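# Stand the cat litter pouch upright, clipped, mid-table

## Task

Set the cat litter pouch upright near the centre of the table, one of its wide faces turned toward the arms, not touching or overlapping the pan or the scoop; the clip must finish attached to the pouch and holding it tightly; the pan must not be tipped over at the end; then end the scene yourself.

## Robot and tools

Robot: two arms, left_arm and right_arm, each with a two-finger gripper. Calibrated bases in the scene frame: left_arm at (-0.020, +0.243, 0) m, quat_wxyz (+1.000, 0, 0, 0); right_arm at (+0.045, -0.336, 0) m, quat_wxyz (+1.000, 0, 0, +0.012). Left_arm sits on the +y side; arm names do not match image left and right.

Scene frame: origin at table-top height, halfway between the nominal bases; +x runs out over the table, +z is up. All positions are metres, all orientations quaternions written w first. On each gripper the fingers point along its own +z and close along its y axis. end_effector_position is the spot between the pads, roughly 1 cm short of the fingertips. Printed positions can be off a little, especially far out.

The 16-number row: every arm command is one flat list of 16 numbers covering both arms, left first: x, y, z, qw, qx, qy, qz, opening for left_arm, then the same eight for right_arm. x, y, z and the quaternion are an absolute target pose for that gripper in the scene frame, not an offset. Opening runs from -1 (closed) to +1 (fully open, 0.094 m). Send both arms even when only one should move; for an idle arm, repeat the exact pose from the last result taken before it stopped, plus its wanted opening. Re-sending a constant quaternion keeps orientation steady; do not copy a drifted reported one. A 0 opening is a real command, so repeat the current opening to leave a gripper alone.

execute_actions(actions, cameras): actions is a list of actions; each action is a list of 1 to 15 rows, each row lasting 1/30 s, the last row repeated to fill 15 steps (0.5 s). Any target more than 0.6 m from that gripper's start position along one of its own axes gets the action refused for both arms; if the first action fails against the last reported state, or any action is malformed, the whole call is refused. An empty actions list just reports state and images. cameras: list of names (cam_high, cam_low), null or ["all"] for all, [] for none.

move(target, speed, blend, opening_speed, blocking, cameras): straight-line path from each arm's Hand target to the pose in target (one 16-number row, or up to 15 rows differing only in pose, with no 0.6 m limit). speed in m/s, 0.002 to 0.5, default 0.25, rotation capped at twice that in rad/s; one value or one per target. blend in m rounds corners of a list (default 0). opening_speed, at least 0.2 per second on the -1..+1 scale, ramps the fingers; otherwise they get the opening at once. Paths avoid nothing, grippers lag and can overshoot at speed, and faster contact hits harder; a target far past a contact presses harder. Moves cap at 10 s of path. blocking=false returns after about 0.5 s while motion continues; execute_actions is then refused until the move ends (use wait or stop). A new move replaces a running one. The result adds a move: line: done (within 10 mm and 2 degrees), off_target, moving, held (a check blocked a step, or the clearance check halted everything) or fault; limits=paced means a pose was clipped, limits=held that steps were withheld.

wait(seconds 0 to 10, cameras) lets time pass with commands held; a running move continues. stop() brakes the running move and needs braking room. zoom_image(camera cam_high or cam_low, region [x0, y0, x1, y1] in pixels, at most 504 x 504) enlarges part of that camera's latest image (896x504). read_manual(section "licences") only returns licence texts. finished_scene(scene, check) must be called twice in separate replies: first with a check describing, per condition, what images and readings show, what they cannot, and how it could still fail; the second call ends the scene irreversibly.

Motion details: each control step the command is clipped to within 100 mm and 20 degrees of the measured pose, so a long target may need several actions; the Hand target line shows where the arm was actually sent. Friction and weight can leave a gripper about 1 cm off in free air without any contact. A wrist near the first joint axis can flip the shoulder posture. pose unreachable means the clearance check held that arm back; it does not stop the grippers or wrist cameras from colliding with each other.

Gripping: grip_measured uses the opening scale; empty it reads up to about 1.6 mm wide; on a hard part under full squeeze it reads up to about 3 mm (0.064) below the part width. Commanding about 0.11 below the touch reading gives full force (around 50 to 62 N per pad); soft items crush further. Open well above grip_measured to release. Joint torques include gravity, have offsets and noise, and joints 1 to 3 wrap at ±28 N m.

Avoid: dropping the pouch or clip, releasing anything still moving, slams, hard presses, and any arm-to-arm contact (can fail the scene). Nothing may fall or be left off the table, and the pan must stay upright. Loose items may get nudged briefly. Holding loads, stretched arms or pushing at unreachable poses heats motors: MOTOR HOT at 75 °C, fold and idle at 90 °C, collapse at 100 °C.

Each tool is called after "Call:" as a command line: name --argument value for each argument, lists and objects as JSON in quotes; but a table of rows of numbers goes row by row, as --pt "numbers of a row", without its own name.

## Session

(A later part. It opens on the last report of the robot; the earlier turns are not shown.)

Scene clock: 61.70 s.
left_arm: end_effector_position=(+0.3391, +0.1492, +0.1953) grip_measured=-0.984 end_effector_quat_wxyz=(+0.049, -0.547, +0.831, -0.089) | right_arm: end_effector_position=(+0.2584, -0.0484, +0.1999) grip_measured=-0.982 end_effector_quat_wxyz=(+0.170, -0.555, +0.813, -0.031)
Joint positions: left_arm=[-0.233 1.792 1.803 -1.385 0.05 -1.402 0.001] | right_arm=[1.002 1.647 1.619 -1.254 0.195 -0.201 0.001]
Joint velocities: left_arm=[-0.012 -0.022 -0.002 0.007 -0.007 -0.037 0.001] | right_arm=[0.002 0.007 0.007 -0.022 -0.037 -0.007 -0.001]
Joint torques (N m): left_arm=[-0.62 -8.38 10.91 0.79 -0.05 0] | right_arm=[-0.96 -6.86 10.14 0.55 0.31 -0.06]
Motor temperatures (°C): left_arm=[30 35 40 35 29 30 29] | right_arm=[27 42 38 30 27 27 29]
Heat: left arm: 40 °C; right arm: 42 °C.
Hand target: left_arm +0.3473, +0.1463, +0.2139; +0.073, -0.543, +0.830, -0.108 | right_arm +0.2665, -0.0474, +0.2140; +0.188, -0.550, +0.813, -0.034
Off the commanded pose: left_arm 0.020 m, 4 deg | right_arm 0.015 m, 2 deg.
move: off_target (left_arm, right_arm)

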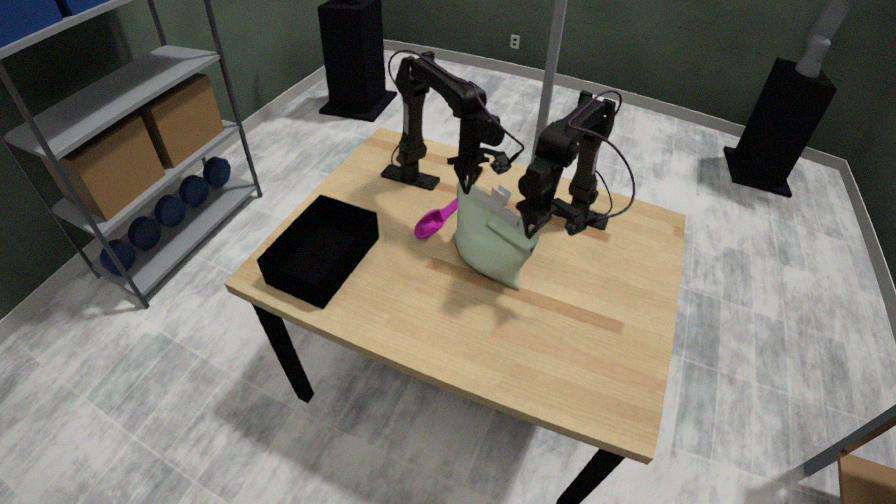

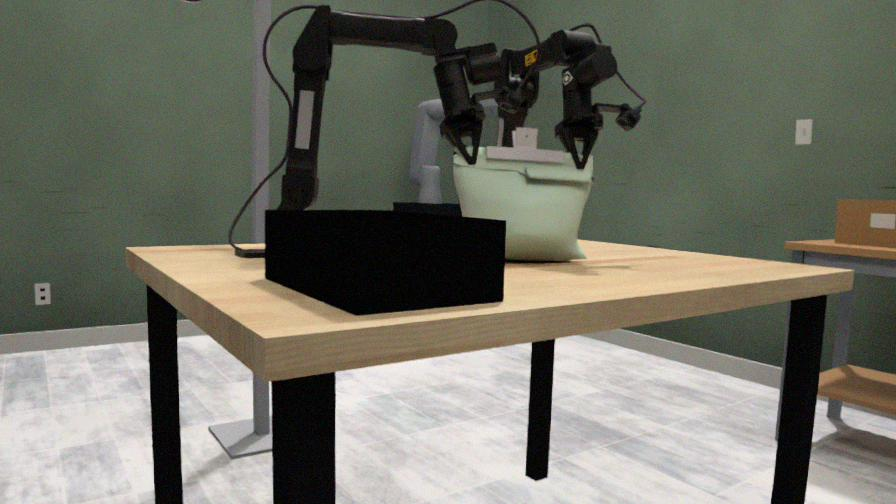

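Call:
execute_actions --actions '[]'

Scene clock: 62.47 s.
left_arm: end_effector_position=(+0.3389, +0.1493, +0.1952) grip_measured=-0.984 end_effector_quat_wxyz=(+0.049, -0.547, +0.831, -0.088) | right_arm: end_effector_position=(+0.2584, -0.0484, +0.1999) grip_measured=-0.982 end_effector_quat_wxyz=(+0.170, -0.556, +0.813, -0.031)
Joint positions: left_arm=[-0.233 1.792 1.803 -1.385 0.05 -1.402 0.001] | right_arm=[1.002 1.647 1.619 -1.254 0.195 -0.202 0.001]
Joint velocities: left_arm=[-0.002 0.002 -0.012 0.066 0.007 -0.037 0] | right_arm=[0.002 -0.007 -0.017 0.007 0.007 0.022 -0.001]
Joint torques (N m): left_arm=[-0.5 -8.13 11.08 0.79 -0.06 -0.01] | right_arm=[-0.91 -6.79 10.32 0.57 0.27 -0.07]
Motor temperatures (°C): left_arm=[30 36 41 35 29 30 29] | right_arm=[27 42 38 30 27 27 29]
Heat: left arm: 41 °C; right arm: 42 °C.
Hand target: left_arm +0.3472, +0.1463, +0.2139; +0.073, -0.543, +0.830, -0.108 | right_arm +0.2665, -0.0474, +0.2140; +0.188, -0.550, +0.813, -0.034
Tool commands: left_gripper/opening=-1.0 right_gripper/opening=-1.0
Off the commanded pose: left_arm 0.020 m, 4 deg | right_arm 0.015 m, 2 deg.

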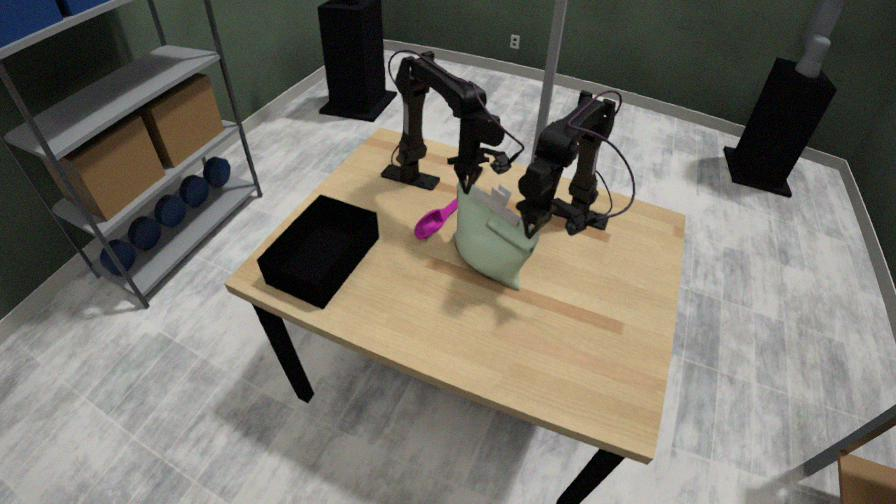

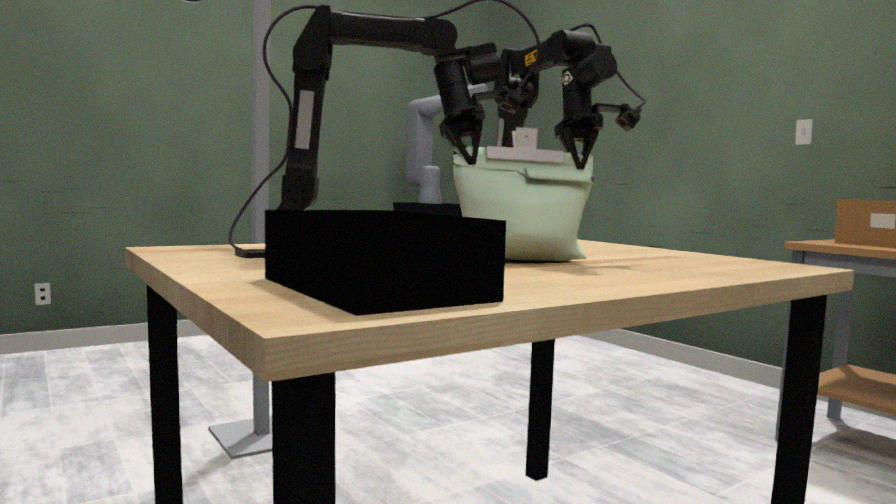

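Call:
zoom_image --camera "cam_low" --region '[400, 100, 660, 290]'

Call:
zoom_image --camera "cam_high" --region '[380, 120, 600, 310]'

Scaled by 1.938.

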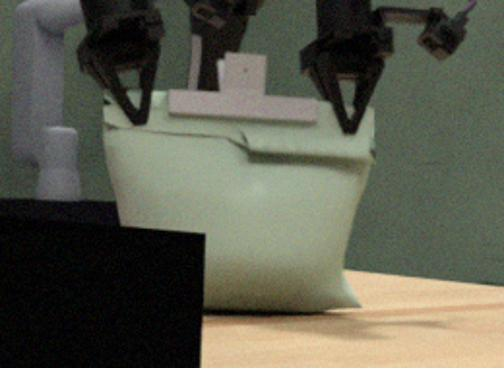

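Scaled by 2.291.

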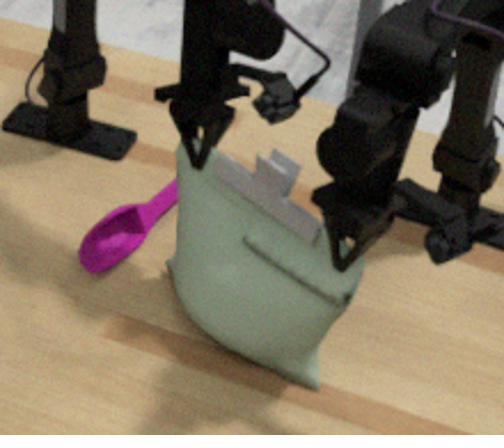

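Call:
move --target '[0.348, 0.146, 0.236, 0.0711, -0.5400, 0.8315, -0.1095, -1, 0.2665, -0.047, 0.231, 0.1861, -0.5499, 0.8135, -0.0332, -1]' --speed 0.05

Scene clock: 65.83 s.
left_arm: end_effector_position=(+0.3398, +0.1495, +0.2152) grip_measured=-0.984 end_effector_quat_wxyz=(+0.046, -0.547, +0.832, -0.083) | right_arm: end_effector_position=(+0.2579, -0.0473, +0.2177) grip_measured=-0.982 end_effector_quat_wxyz=(+0.169, -0.556, +0.813, -0.028)
Joint positions: left_arm=[-0.233 1.834 1.941 -1.493 0.048 -1.401 0.001] | right_arm=[1.002 1.668 1.715 -1.329 0.189 -0.202 0.001]
Joint velocities: left_arm=[0.012 -0.027 0.002 0.007 0.037 0.007 0] | right_arm=[-0.002 -0.002 -0.012 -0.066 0.022 0.037 0]
Joint torques (N m): left_arm=[-0.49 -8.92 10.7 0.89 -0.01 0.04] | right_arm=[-0.95 -7.13 9.7 0.61 0.32 -0.07]
Motor temperatures (°C): left_arm=[30 36 41 34 29 30 29] | right_arm=[27 42 39 30 27 27 29]
Heat: left arm: 41 °C; right arm: 42 °C.
Hand target: left_arm +0.3476, +0.1461, +0.2355; +0.071, -0.540, +0.832, -0.110 | right_arm +0.2662, -0.0476, +0.2308; +0.187, -0.550, +0.813, -0.033
Off the commanded pose: left_arm 0.023 m, 4 deg | right_arm 0.016 m, 2 deg.
move: off_target (left_arm, right_arm)

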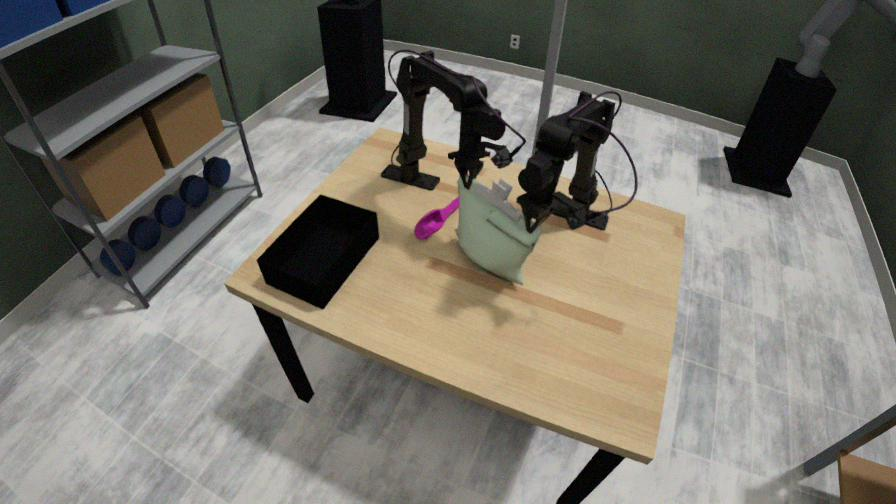

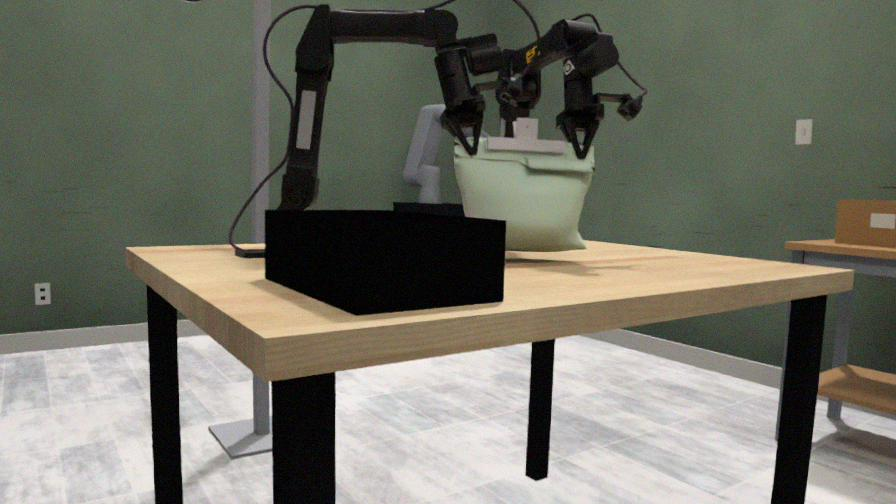

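Call:
move --target '[0.310, 0.152, 0.236, 0.0821, -0.6239, 0.7705, -0.1014, -1, 0.2727, -0.0542, 0.231, 0.1885, -0.6319, 0.7516, -0.0136, -1]' --speed 0.05

Scene clock: 68.73 s.
left_arm: end_effector_position=(+0.3094, +0.1562, +0.2125) grip_measured=-0.984 end_effector_quat_wxyz=(+0.053, -0.630, +0.773, -0.064) | right_arm: end_effector_position=(+0.2670, -0.0543, +0.2173) grip_measured=-0.982 end_effector_quat_wxyz=(+0.156, -0.639, +0.753, -0.015)
Joint positions: left_arm=[-0.265 1.721 1.795 -1.479 -0.011 -1.632 0.001] | right_arm=[0.928 1.663 1.715 -1.325 0.104 -0.47 0.001]
Joint velocities: left_arm=[-0.002 -0.007 -0.007 0.007 -0.051 0.037 0.001] | right_arm=[0.007 0.002 0.007 0.022 0.022 -0.037 -0.001]
Joint torques (N m): left_arm=[-0.94 -11.97 6.79 1.03 -0.11 -0.08] | right_arm=[-0.91 -10 5.68 1.02 0.18 -0.07]
Motor temperatures (°C): left_arm=[30 38 41 34 29 30 29] | right_arm=[27 42 39 30 27 27 29]
Heat: left arm: 41 °C; right arm: 42 °C.
Hand target: left_arm +0.3095, +0.1526, +0.2356; +0.081, -0.623, +0.771, -0.101 | right_arm +0.2727, -0.0547, +0.2316; +0.189, -0.632, +0.751, -0.014
Off the commanded pose: left_arm 0.024 m, 5 deg | right_arm 0.015 m, 4 deg.
move: off_target (left_arm, right_arm)

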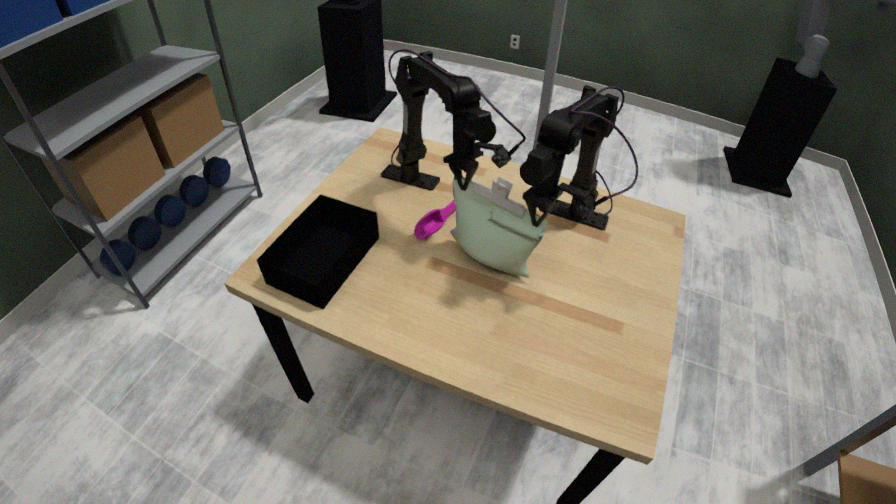

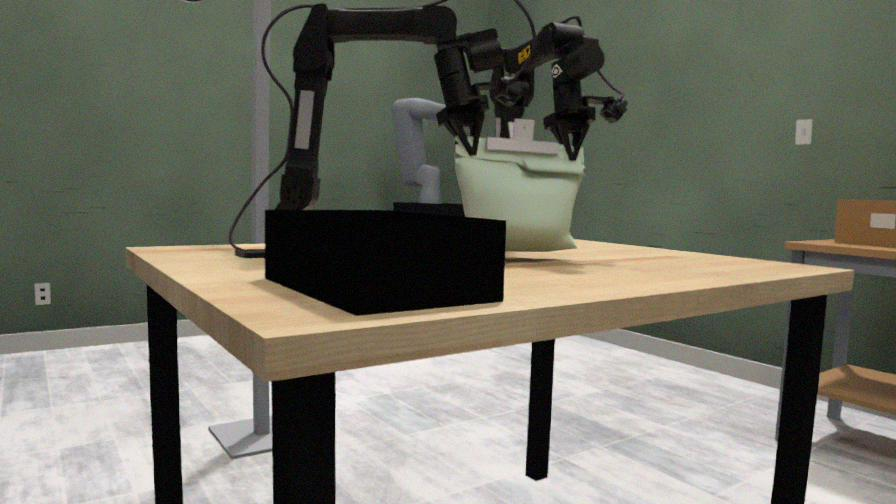

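Call:
move --target '[0.2655, 0.1527, 0.237, 0.0616, -0.7044, 0.7044, -0.0616, -1, 0.2765, -0.0566, 0.232, 0.1590, -0.7061, 0.6890, 0.0370, -1]' --speed 0.05

Scene clock: 71.67 s.
left_arm: end_effector_position=(+0.2708, +0.1538, +0.2189) grip_measured=-0.984 end_effector_quat_wxyz=(-0.045, +0.707, -0.705, +0.034) | right_arm: end_effector_position=(+0.2691, -0.0630, +0.2198) grip_measured=-0.982 end_effector_quat_wxyz=(-0.137, +0.708, -0.692, -0.036)
Joint positions: left_arm=[-0.33 1.65 1.75 -1.569 -0.052 -1.902 0.001] | right_arm=[0.828 1.663 1.733 -1.361 -0.056 -0.735 0.001]
Joint velocities: left_arm=[0.002 -0.022 0.002 0.066 -0.022 0.037 -0.001] | right_arm=[-0.007 -0.012 -0.022 0.037 0.007 0.022 0.001]
Joint torques (N m): left_arm=[-1.01 -10.67 6.83 0.6 -0.12 -0.07] | right_arm=[-0.39 -6.71 10.1 0.75 -0.04 -0.12]
Motor temperatures (°C): left_arm=[30 38 40 34 29 30 29] | right_arm=[27 42 39 31 27 27 29]
Heat: left arm: 40 °C; right arm: 42 °C.
Hand target: left_arm +0.2655, +0.1534, +0.2368; -0.062, +0.704, -0.704, +0.061 | right_arm +0.2765, -0.0574, +0.2325; -0.160, +0.706, -0.689, -0.036
Off the commanded pose: left_arm 0.019 m, 4 deg | right_arm 0.016 m, 3 deg.
move: off_target (left_arm, right_arm)

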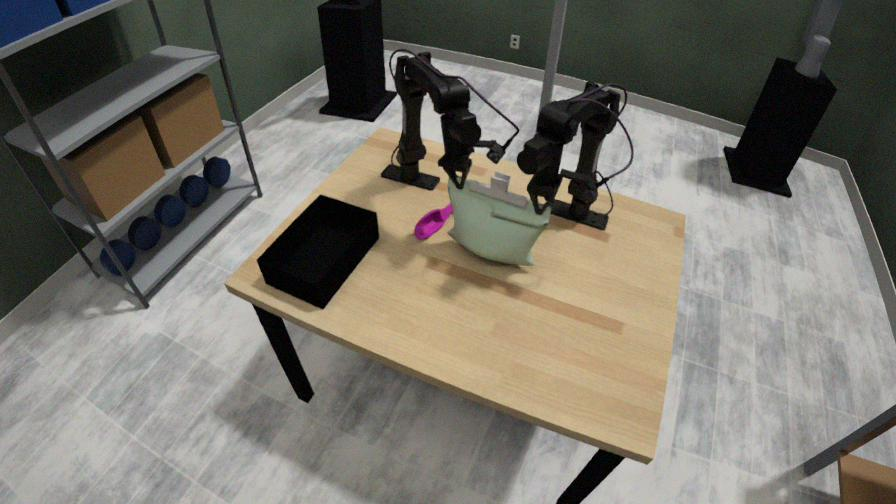

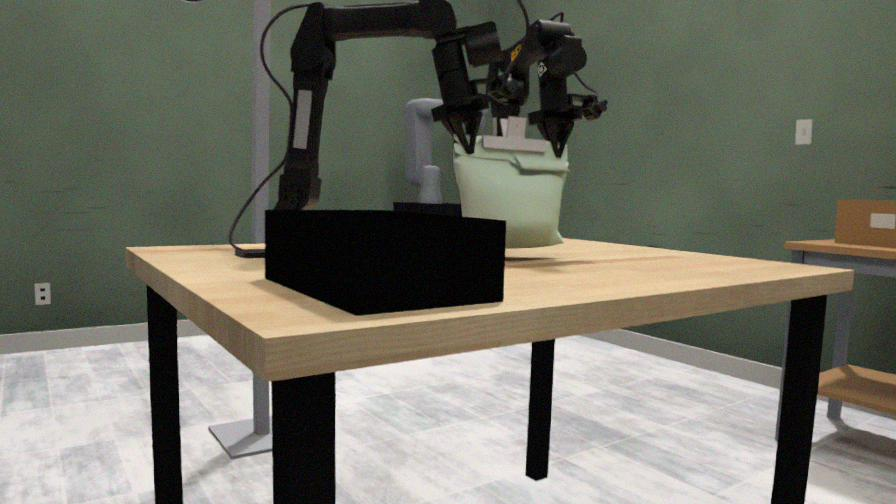

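Call:
zoom_image --camera "cam_high" --region '[390, 130, 610, 300]'

Call:
zoom_image --camera "cam_low" --region '[400, 100, 640, 280]'

Scaled by 2.291.

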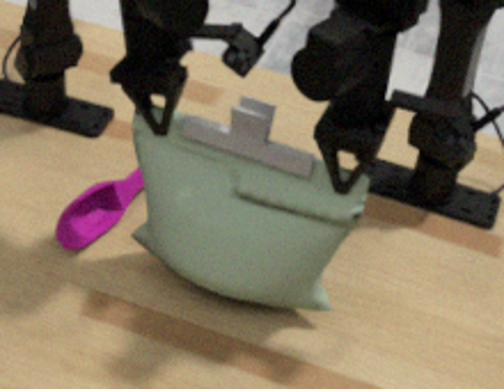

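Scaled by 2.100.

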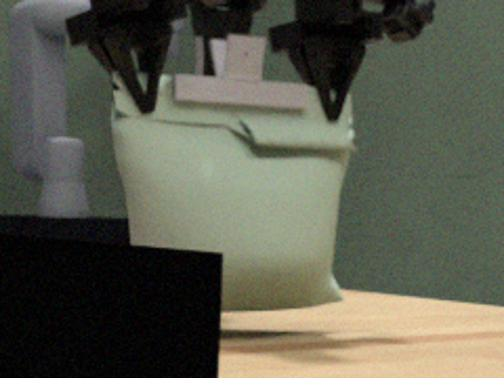

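Call:
move --target '[0.2655, 0.1527, 0.217, 0.0616, -0.7044, 0.7044, -0.0616, -1, 0.2765, -0.0566, 0.212, 0.1590, -0.7061, 0.6890, 0.0370, -1]' --speed 0.03

Scene clock: 73.40 s.
left_arm: end_effector_position=(+0.2639, +0.1547, +0.1995) grip_measured=-0.984 end_effector_quat_wxyz=(-0.039, +0.707, -0.705, +0.027) | right_arm: end_effector_position=(+0.2697, -0.0617, +0.2056) grip_measured=-0.982 end_effector_quat_wxyz=(-0.132, +0.709, -0.692, -0.036)
Joint positions: left_arm=[-0.332 1.619 1.638 -1.508 -0.047 -1.904 0.001] | right_arm=[0.828 1.663 1.677 -1.316 -0.058 -0.736 0.001]
Joint velocities: left_arm=[0.012 0.002 -0.002 0.022 0.051 0.037 0.001] | right_arm=[-0.007 -0.012 -0.002 -0.007 -0.022 0.022 0]
Joint torques (N m): left_arm=[-0.73 -10.45 6.61 0.84 -0.15 -0.06] | right_arm=[-0.46 -8.2 5.68 1.07 -0.04 -0.03]
Motor temperatures (°C): left_arm=[30 39 40 34 29 30 29] | right_arm=[27 42 39 31 27 27 29]
Heat: left arm: 40 °C; right arm: 42 °C.
Hand target: left_arm +0.2650, +0.1530, +0.2167; -0.061, +0.704, -0.705, +0.061 | right_arm +0.2764, -0.0569, +0.2125; -0.159, +0.706, -0.689, -0.037
Off the commanded pose: left_arm 0.018 m, 5 deg | right_arm 0.011 m, 3 deg.
move: off_target (left_arm, right_arm)

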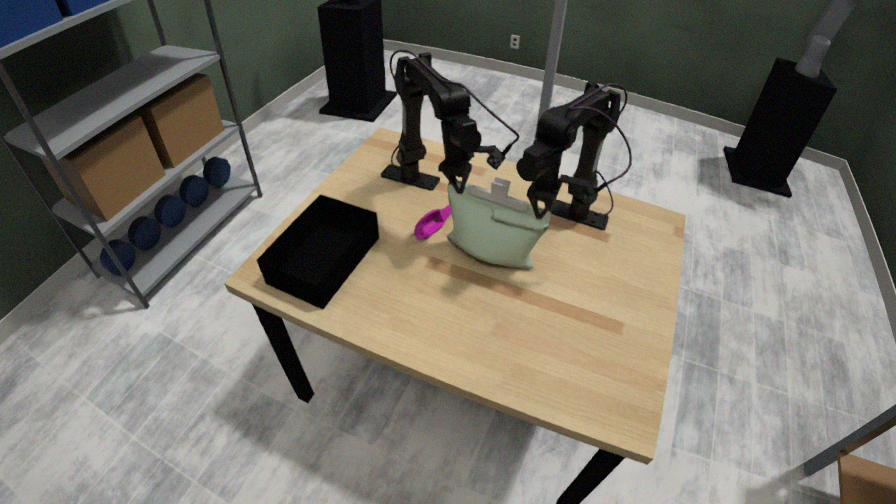

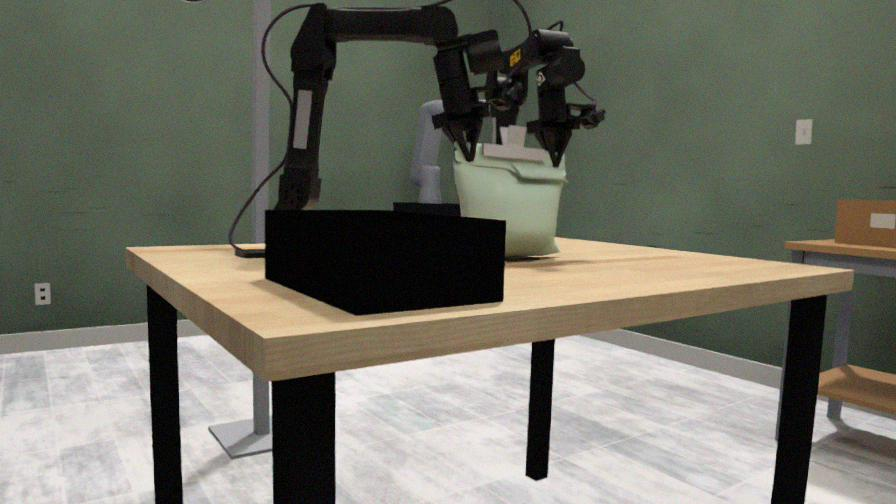

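Call:
move --target '[0.2675, 0.1527, 0.206, 0.0616, -0.7044, 0.7044, -0.0616, -1, 0.2750, -0.0566, 0.197, 0.1590, -0.7061, 0.6890, 0.0370, -1]' --speed 0.02

Scene clock: 74.70 s.
left_arm: end_effector_position=(+0.2648, +0.1552, +0.1900) grip_measured=-0.984 end_effector_quat_wxyz=(-0.042, +0.707, -0.705, +0.027) | right_arm: end_effector_position=(+0.2708, -0.0609, +0.1921) grip_measured=-0.982 end_effector_quat_wxyz=(-0.134, +0.709, -0.692, -0.036)
Joint positions: left_arm=[-0.332 1.609 1.589 -1.464 -0.051 -1.904 0.001] | right_arm=[0.828 1.653 1.61 -1.255 -0.056 -0.736 0.001]
Joint velocities: left_arm=[0.022 0.002 -0.002 0.022 -0.022 0.022 0] | right_arm=[-0.012 0.007 0.007 -0.125 0.007 0.022 0]
Joint torques (N m): left_arm=[-0.79 -9.95 6.58 0.83 -0.11 -0.01] | right_arm=[-0.17 -8.84 4.92 1.05 -0.09 -0.03]
Motor temperatures (°C): left_arm=[30 39 40 33 29 30 29] | right_arm=[27 42 39 31 27 27 29]
Heat: left arm: 40 °C; right arm: 42 °C.
Hand target: left_arm +0.2672, +0.1528, +0.2057; -0.061, +0.704, -0.705, +0.062 | right_arm +0.2750, -0.0569, +0.1976; -0.159, +0.706, -0.689, -0.037
Off the commanded pose: left_arm 0.016 m, 5 deg | right_arm 0.008 m, 3 deg.
move: off_target (left_arm, right_arm)

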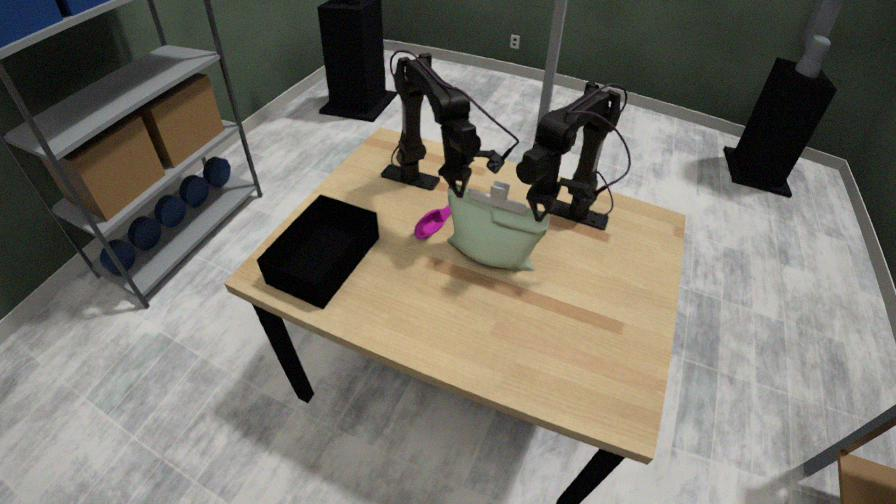

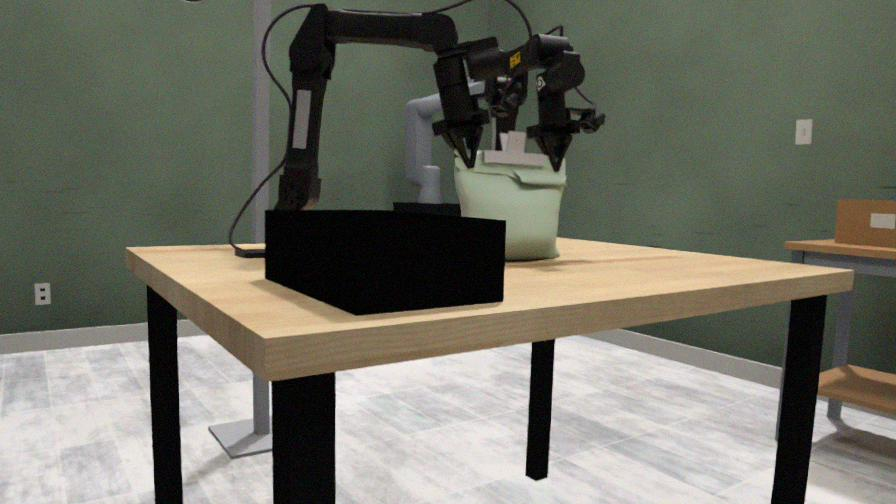

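Call:
zoom_image --camera "cam_low" --region '[400, 110, 640, 290]'

Call:
zoom_image --camera "cam_high" --region '[390, 130, 610, 300]'

Scaled by 2.100.

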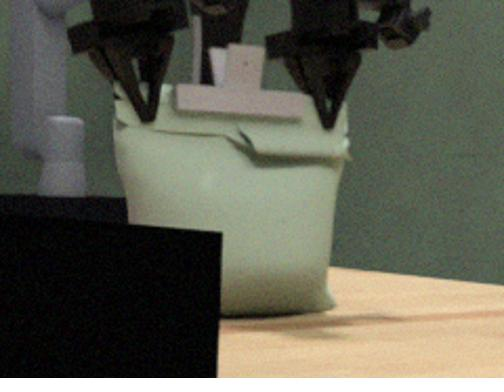

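Scaled by 2.291.

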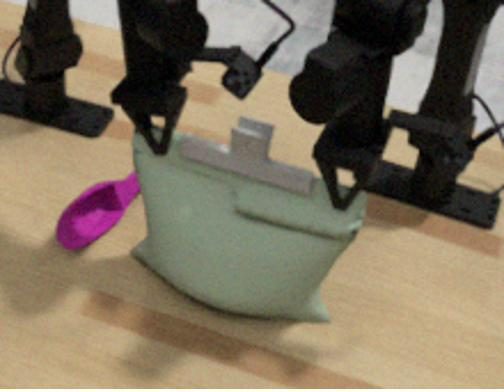

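Call:
move --target '[0.2675, 0.1527, 0.194, 0.0616, -0.7044, 0.7044, -0.0616, -1, 0.2750, -0.0566, 0.186, 0.1590, -0.7061, 0.6890, 0.0370, -1]' --speed 0.02

Call:
zoom_image --camera "cam_low" --region '[400, 110, 640, 290]'

Call:
zoom_image --camera "cam_high" --region '[390, 130, 610, 300]'

Scene clock: 76.00 s.
left_arm: end_effector_position=(+0.2664, +0.1550, +0.1835) grip_measured=-0.984 end_effector_quat_wxyz=(-0.048, +0.707, -0.704, +0.038) | right_arm: end_effector_position=(+0.2716, -0.0608, +0.1859) grip_measured=-0.982 end_effector_quat_wxyz=(-0.142, +0.708, -0.691, -0.035)
Joint positions: left_arm=[-0.332 1.587 1.537 -1.41 -0.053 -1.904 0.001] | right_arm=[0.828 1.636 1.562 -1.209 -0.053 -0.736 0.001]
Joint velocities: left_arm=[0.007 0.022 -0.002 -0.081 -0.066 -0.066 -0.002] | right_arm=[0.017 -0.007 -0.017 0.139 0.051 0.022 0]
Joint torques (N m): left_arm=[-0.53 -8.75 6.09 0.85 -0.04 0.02] | right_arm=[-0.32 -7.97 4.57 1.06 -0.16 -0.06]
Motor temperatures (°C): left_arm=[30 39 40 33 29 30 29] | right_arm=[27 42 39 31 27 27 29]
Heat: left arm: 40 °C; right arm: 42 °C.
Hand target: left_arm +0.2674, +0.1528, +0.1936; -0.061, +0.704, -0.705, +0.062 | right_arm +0.2750, -0.0568, +0.1863; -0.158, +0.707, -0.689, -0.037
Off the commanded pose: left_arm 0.011 m, 3 deg | right_arm 0.005 m, 2 deg.
move: off_target (left_arm)

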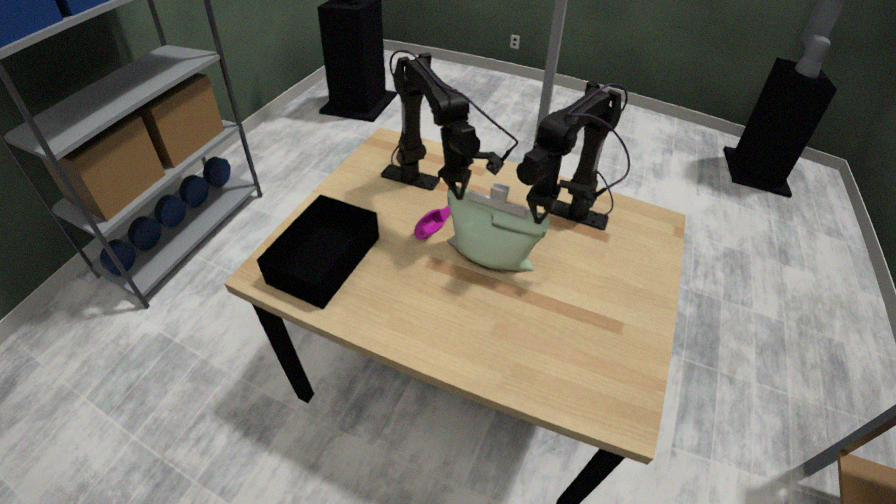

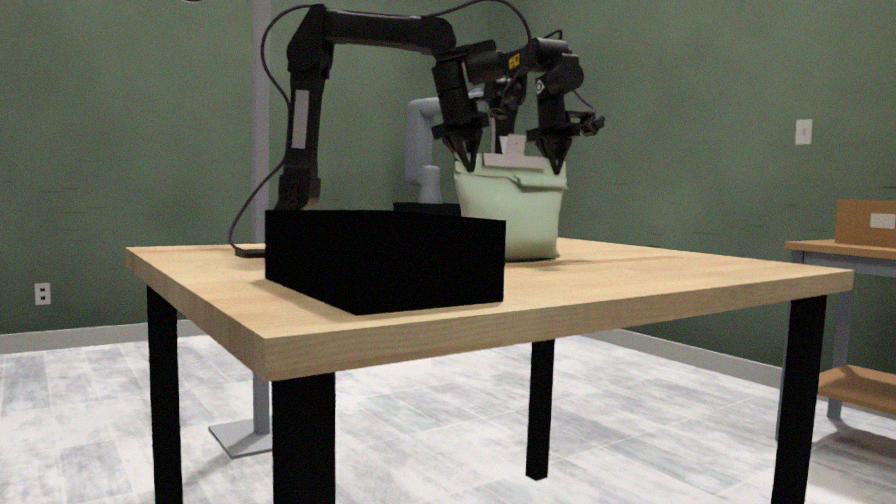

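Scaled by 2.100.

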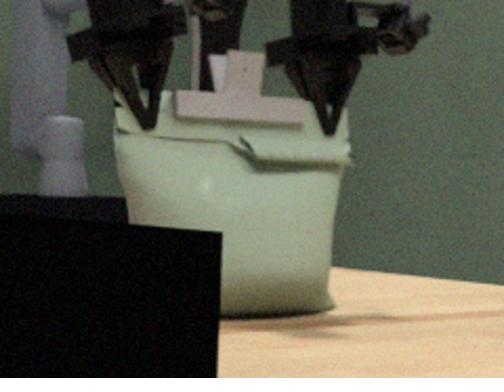

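Scaled by 2.291.

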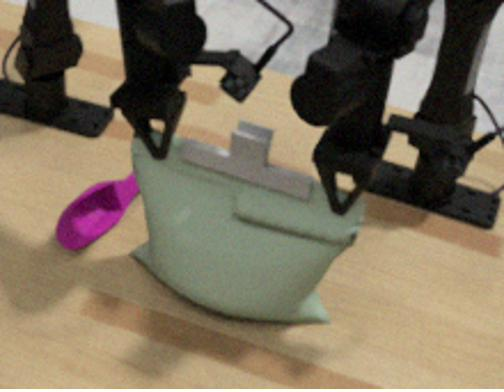

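Call:
move --target '[0.2675, 0.1527, 0.185, 0.0616, -0.7044, 0.7044, -0.0616, -1, 0.2740, -0.0576, 0.179, 0.1590, -0.7061, 0.6890, 0.0370, -1]' --speed 0.02

Call:
zoom_image --camera "cam_low" --region '[400, 110, 640, 290]'

Call:
zoom_image --camera "cam_high" --region '[390, 130, 610, 300]'

Scene clock: 77.07 s.
left_arm: end_effector_position=(+0.2677, +0.1550, +0.1788) grip_measured=-0.984 end_effector_quat_wxyz=(-0.053, +0.707, -0.704, +0.045) | right_arm: end_effector_position=(+0.2722, -0.0605, +0.1814) grip_measured=-0.982 end_effector_quat_wxyz=(-0.148, +0.707, -0.690, -0.034)
Joint positions: left_arm=[-0.332 1.571 1.5 -1.371 -0.055 -1.904 0.001] | right_arm=[0.828 1.623 1.527 -1.173 -0.052 -0.736 0.001]
Joint velocities: left_arm=[0.012 0.012 0.002 0.007 -0.022 0.022 -0.001] | right_arm=[0.017 -0.007 0.002 0.051 0.007 -0.022 0]
Joint torques (N m): left_arm=[-0.49 -8.03 5.72 0.81 -0.06 -0.02] | right_arm=[-0.14 -7.68 4.38 1.04 -0.16 0]
Motor temperatures (°C): left_arm=[30 39 40 33 29 30 29] | right_arm=[27 42 39 31 27 27 29]
Heat: left arm: 40 °C; right arm: 42 °C.
Hand target: left_arm +0.2675, +0.1528, +0.1848; -0.061, +0.704, -0.705, +0.062 | right_arm +0.2741, -0.0576, +0.1793; -0.159, +0.706, -0.689, -0.037
Off the commanded pose: left_arm 0.007 m, 2 deg | right_arm 0.004 m, 1 deg.
move: done

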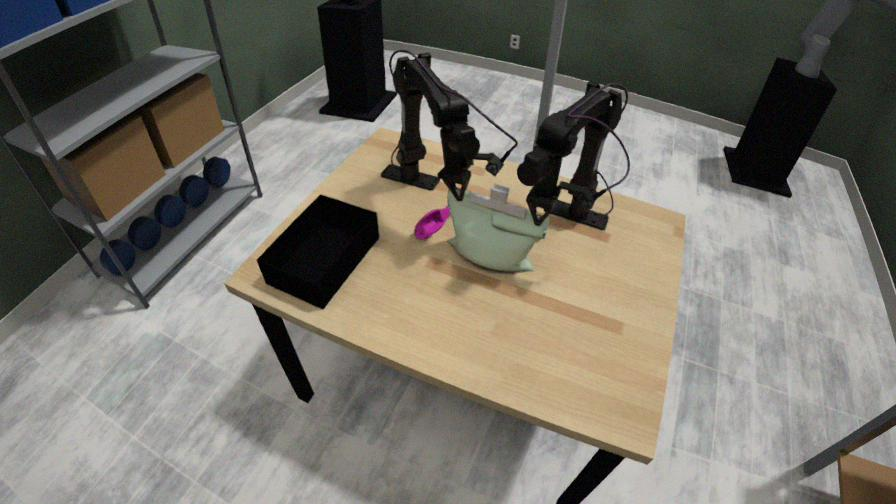

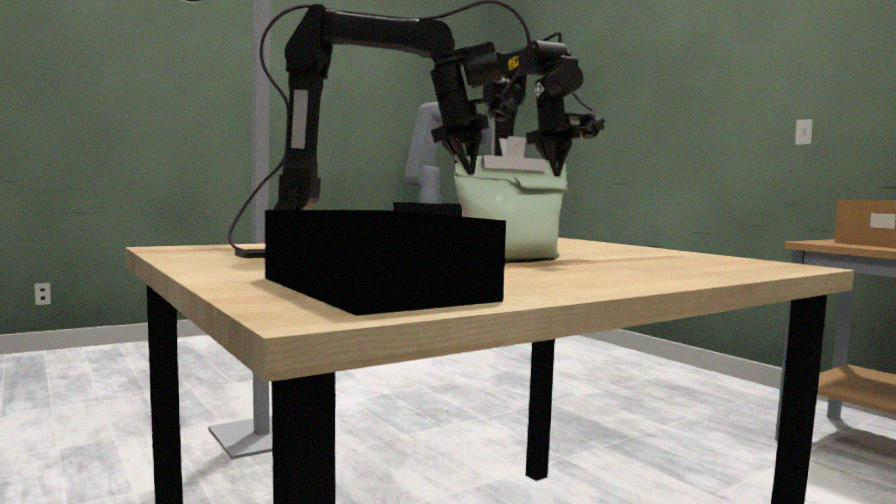

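Scaled by 2.100.

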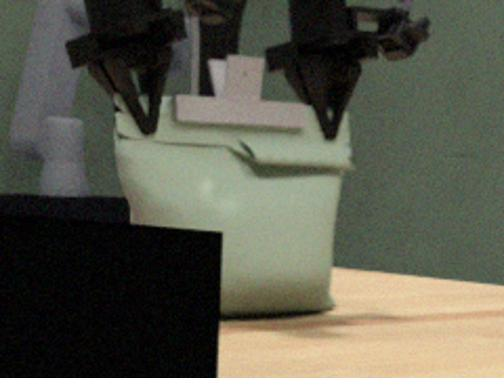

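Scaled by 2.291.

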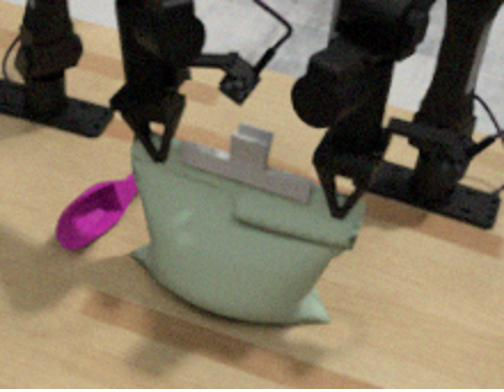

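Call:
move --target '[0.2670, 0.1522, 0.178, 0.0616, -0.7044, 0.7044, -0.0616, -1, 0.2730, -0.0590, 0.174, 0.1590, -0.7061, 0.6890, 0.0370, -1]' --speed 0.02

Call:
zoom_image --camera "cam_low" --region '[400, 110, 640, 290]'

Call:
zoom_image --camera "cam_high" --region '[390, 130, 610, 300]'

Scene clock: 78.30 s.
left_arm: end_effector_position=(+0.2686, +0.1549, +0.1749) grip_measured=-0.984 end_effector_quat_wxyz=(-0.056, +0.707, -0.703, +0.051) | right_arm: end_effector_position=(+0.2722, -0.0605, +0.1782) grip_measured=-0.982 end_effector_quat_wxyz=(-0.153, +0.707, -0.690, -0.034)
Joint positions: left_arm=[-0.332 1.559 1.47 -1.34 -0.057 -1.904 0.001] | right_arm=[0.828 1.612 1.499 -1.147 -0.052 -0.736 0.001]
Joint velocities: left_arm=[-0.007 -0.012 -0.012 -0.037 0.037 0.007 -0.001] | right_arm=[0.012 0.002 0.002 -0.037 -0.037 -0.037 0]
Joint torques (N m): left_arm=[-0.73 -7.45 5.35 0.85 -0.1 -0.06] | right_arm=[-0.34 -7.19 4.41 0.99 -0.11 -0.02]
Motor temperatures (°C): left_arm=[30 39 39 33 29 30 29] | right_arm=[27 42 38 31 27 27 29]
Heat: left arm: 39 °C; right arm: 42 °C.
Hand target: left_arm +0.2669, +0.1523, +0.1778; -0.061, +0.704, -0.705, +0.061 | right_arm +0.2729, -0.0591, +0.1743; -0.159, +0.706, -0.689, -0.037
Off the commanded pose: left_arm 0.004 m, 1 deg | right_arm 0.005 m, 1 deg.
move: done

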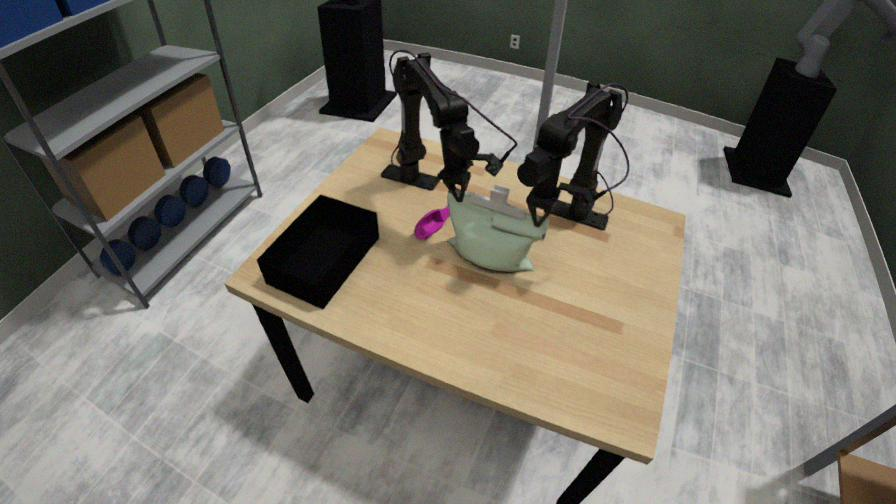

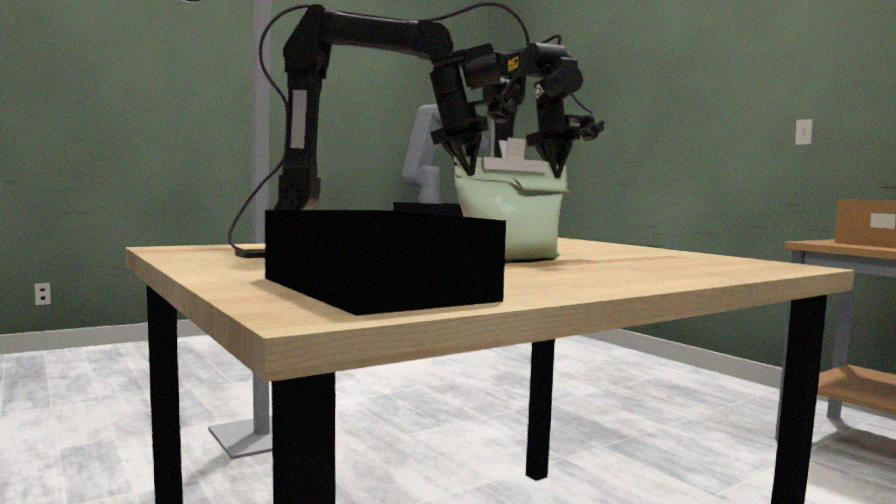

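Scaled by 2.100.

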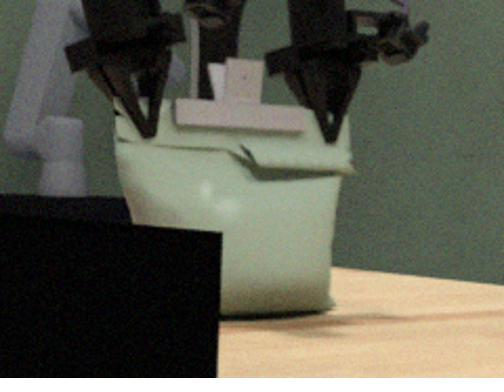

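Scaled by 2.291.

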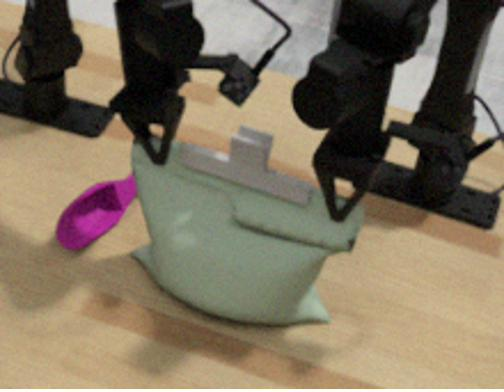

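Call:
move --target '[0.2670, 0.1522, 0.178, 0.0616, -0.7044, 0.7044, -0.0616, -0.75, 0.2730, -0.0590, 0.174, 0.1590, -0.7061, 0.6890, 0.0370, -0.75]' --speed 0.02 --opening_speed 0.2

Call:
zoom_image --camera "cam_low" --region '[400, 110, 640, 290]'

Call:
zoom_image --camera "cam_high" --region '[390, 130, 610, 300]'

Scene clock: 80.17 s.
left_arm: end_effector_position=(+0.2698, +0.1529, +0.1751) grip_measured=-0.752 end_effector_quat_wxyz=(-0.058, +0.705, -0.704, +0.055) | right_arm: end_effector_position=(+0.2744, -0.0591, +0.1770) grip_measured=-0.752 end_effector_quat_wxyz=(-0.158, +0.706, -0.689, -0.033)
Joint positions: left_arm=[-0.337 1.559 1.47 -1.333 -0.056 -1.905 0.012] | right_arm=[0.828 1.612 1.491 -1.13 -0.048 -0.736 0.012]
Joint velocities: left_arm=[0.007 -0.007 -0.002 0.051 -0.037 -0.066 0] | right_arm=[-0.012 -0.017 -0.002 -0.022 -0.007 0.066 0]
Joint torques (N m): left_arm=[-0.47 -7.28 5.3 0.78 -0.1 -0.01] | right_arm=[-0.21 -7.31 4.96 0.9 -0.2 0]
Motor temperatures (°C): left_arm=[30 39 39 33 29 30 29] | right_arm=[27 42 38 31 27 27 29]
Heat: left arm: 39 °C; right arm: 42 °C.
Hand target: left_arm +0.2670, +0.1522, +0.1779; -0.061, +0.704, -0.705, +0.062 | right_arm +0.2730, -0.0590, +0.1740; -0.159, +0.706, -0.689, -0.037
Off the commanded pose: left_arm 0.004 m, 1 deg | right_arm 0.003 m, 0 deg.
move: done

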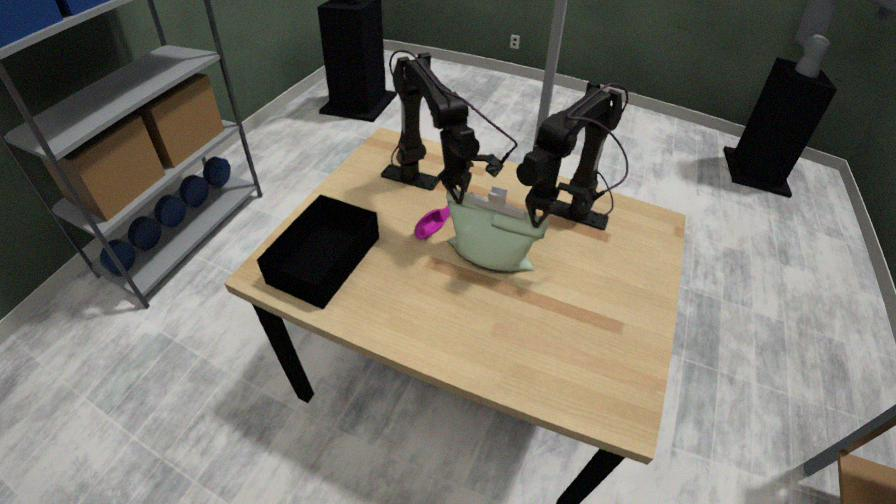

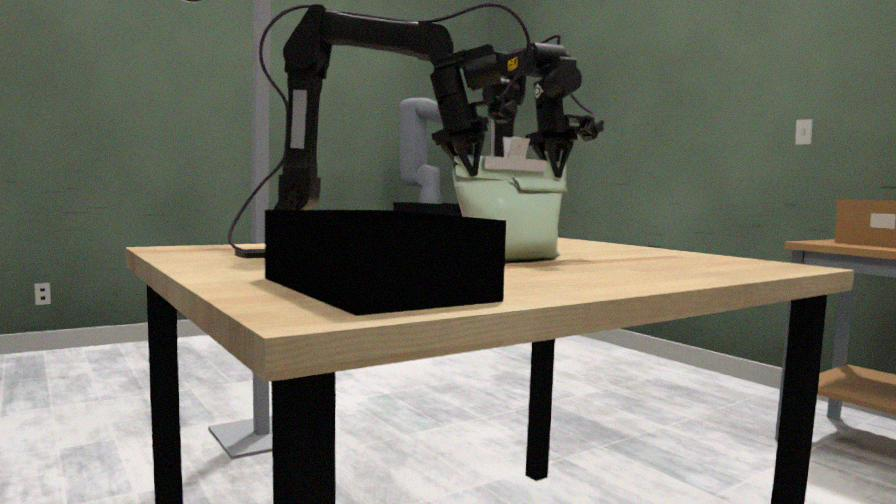

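Scaled by 2.100.

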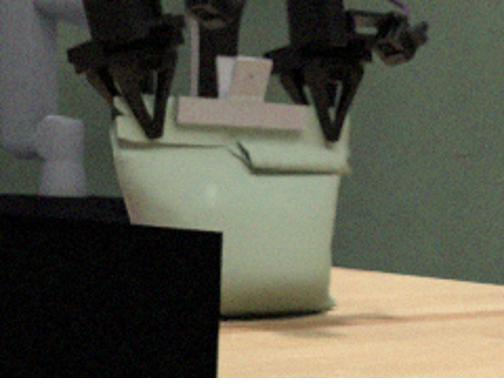

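Scaled by 2.291.

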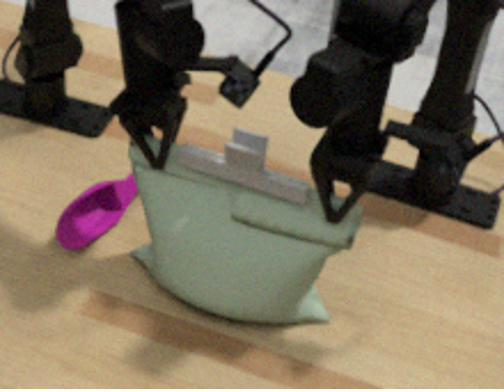

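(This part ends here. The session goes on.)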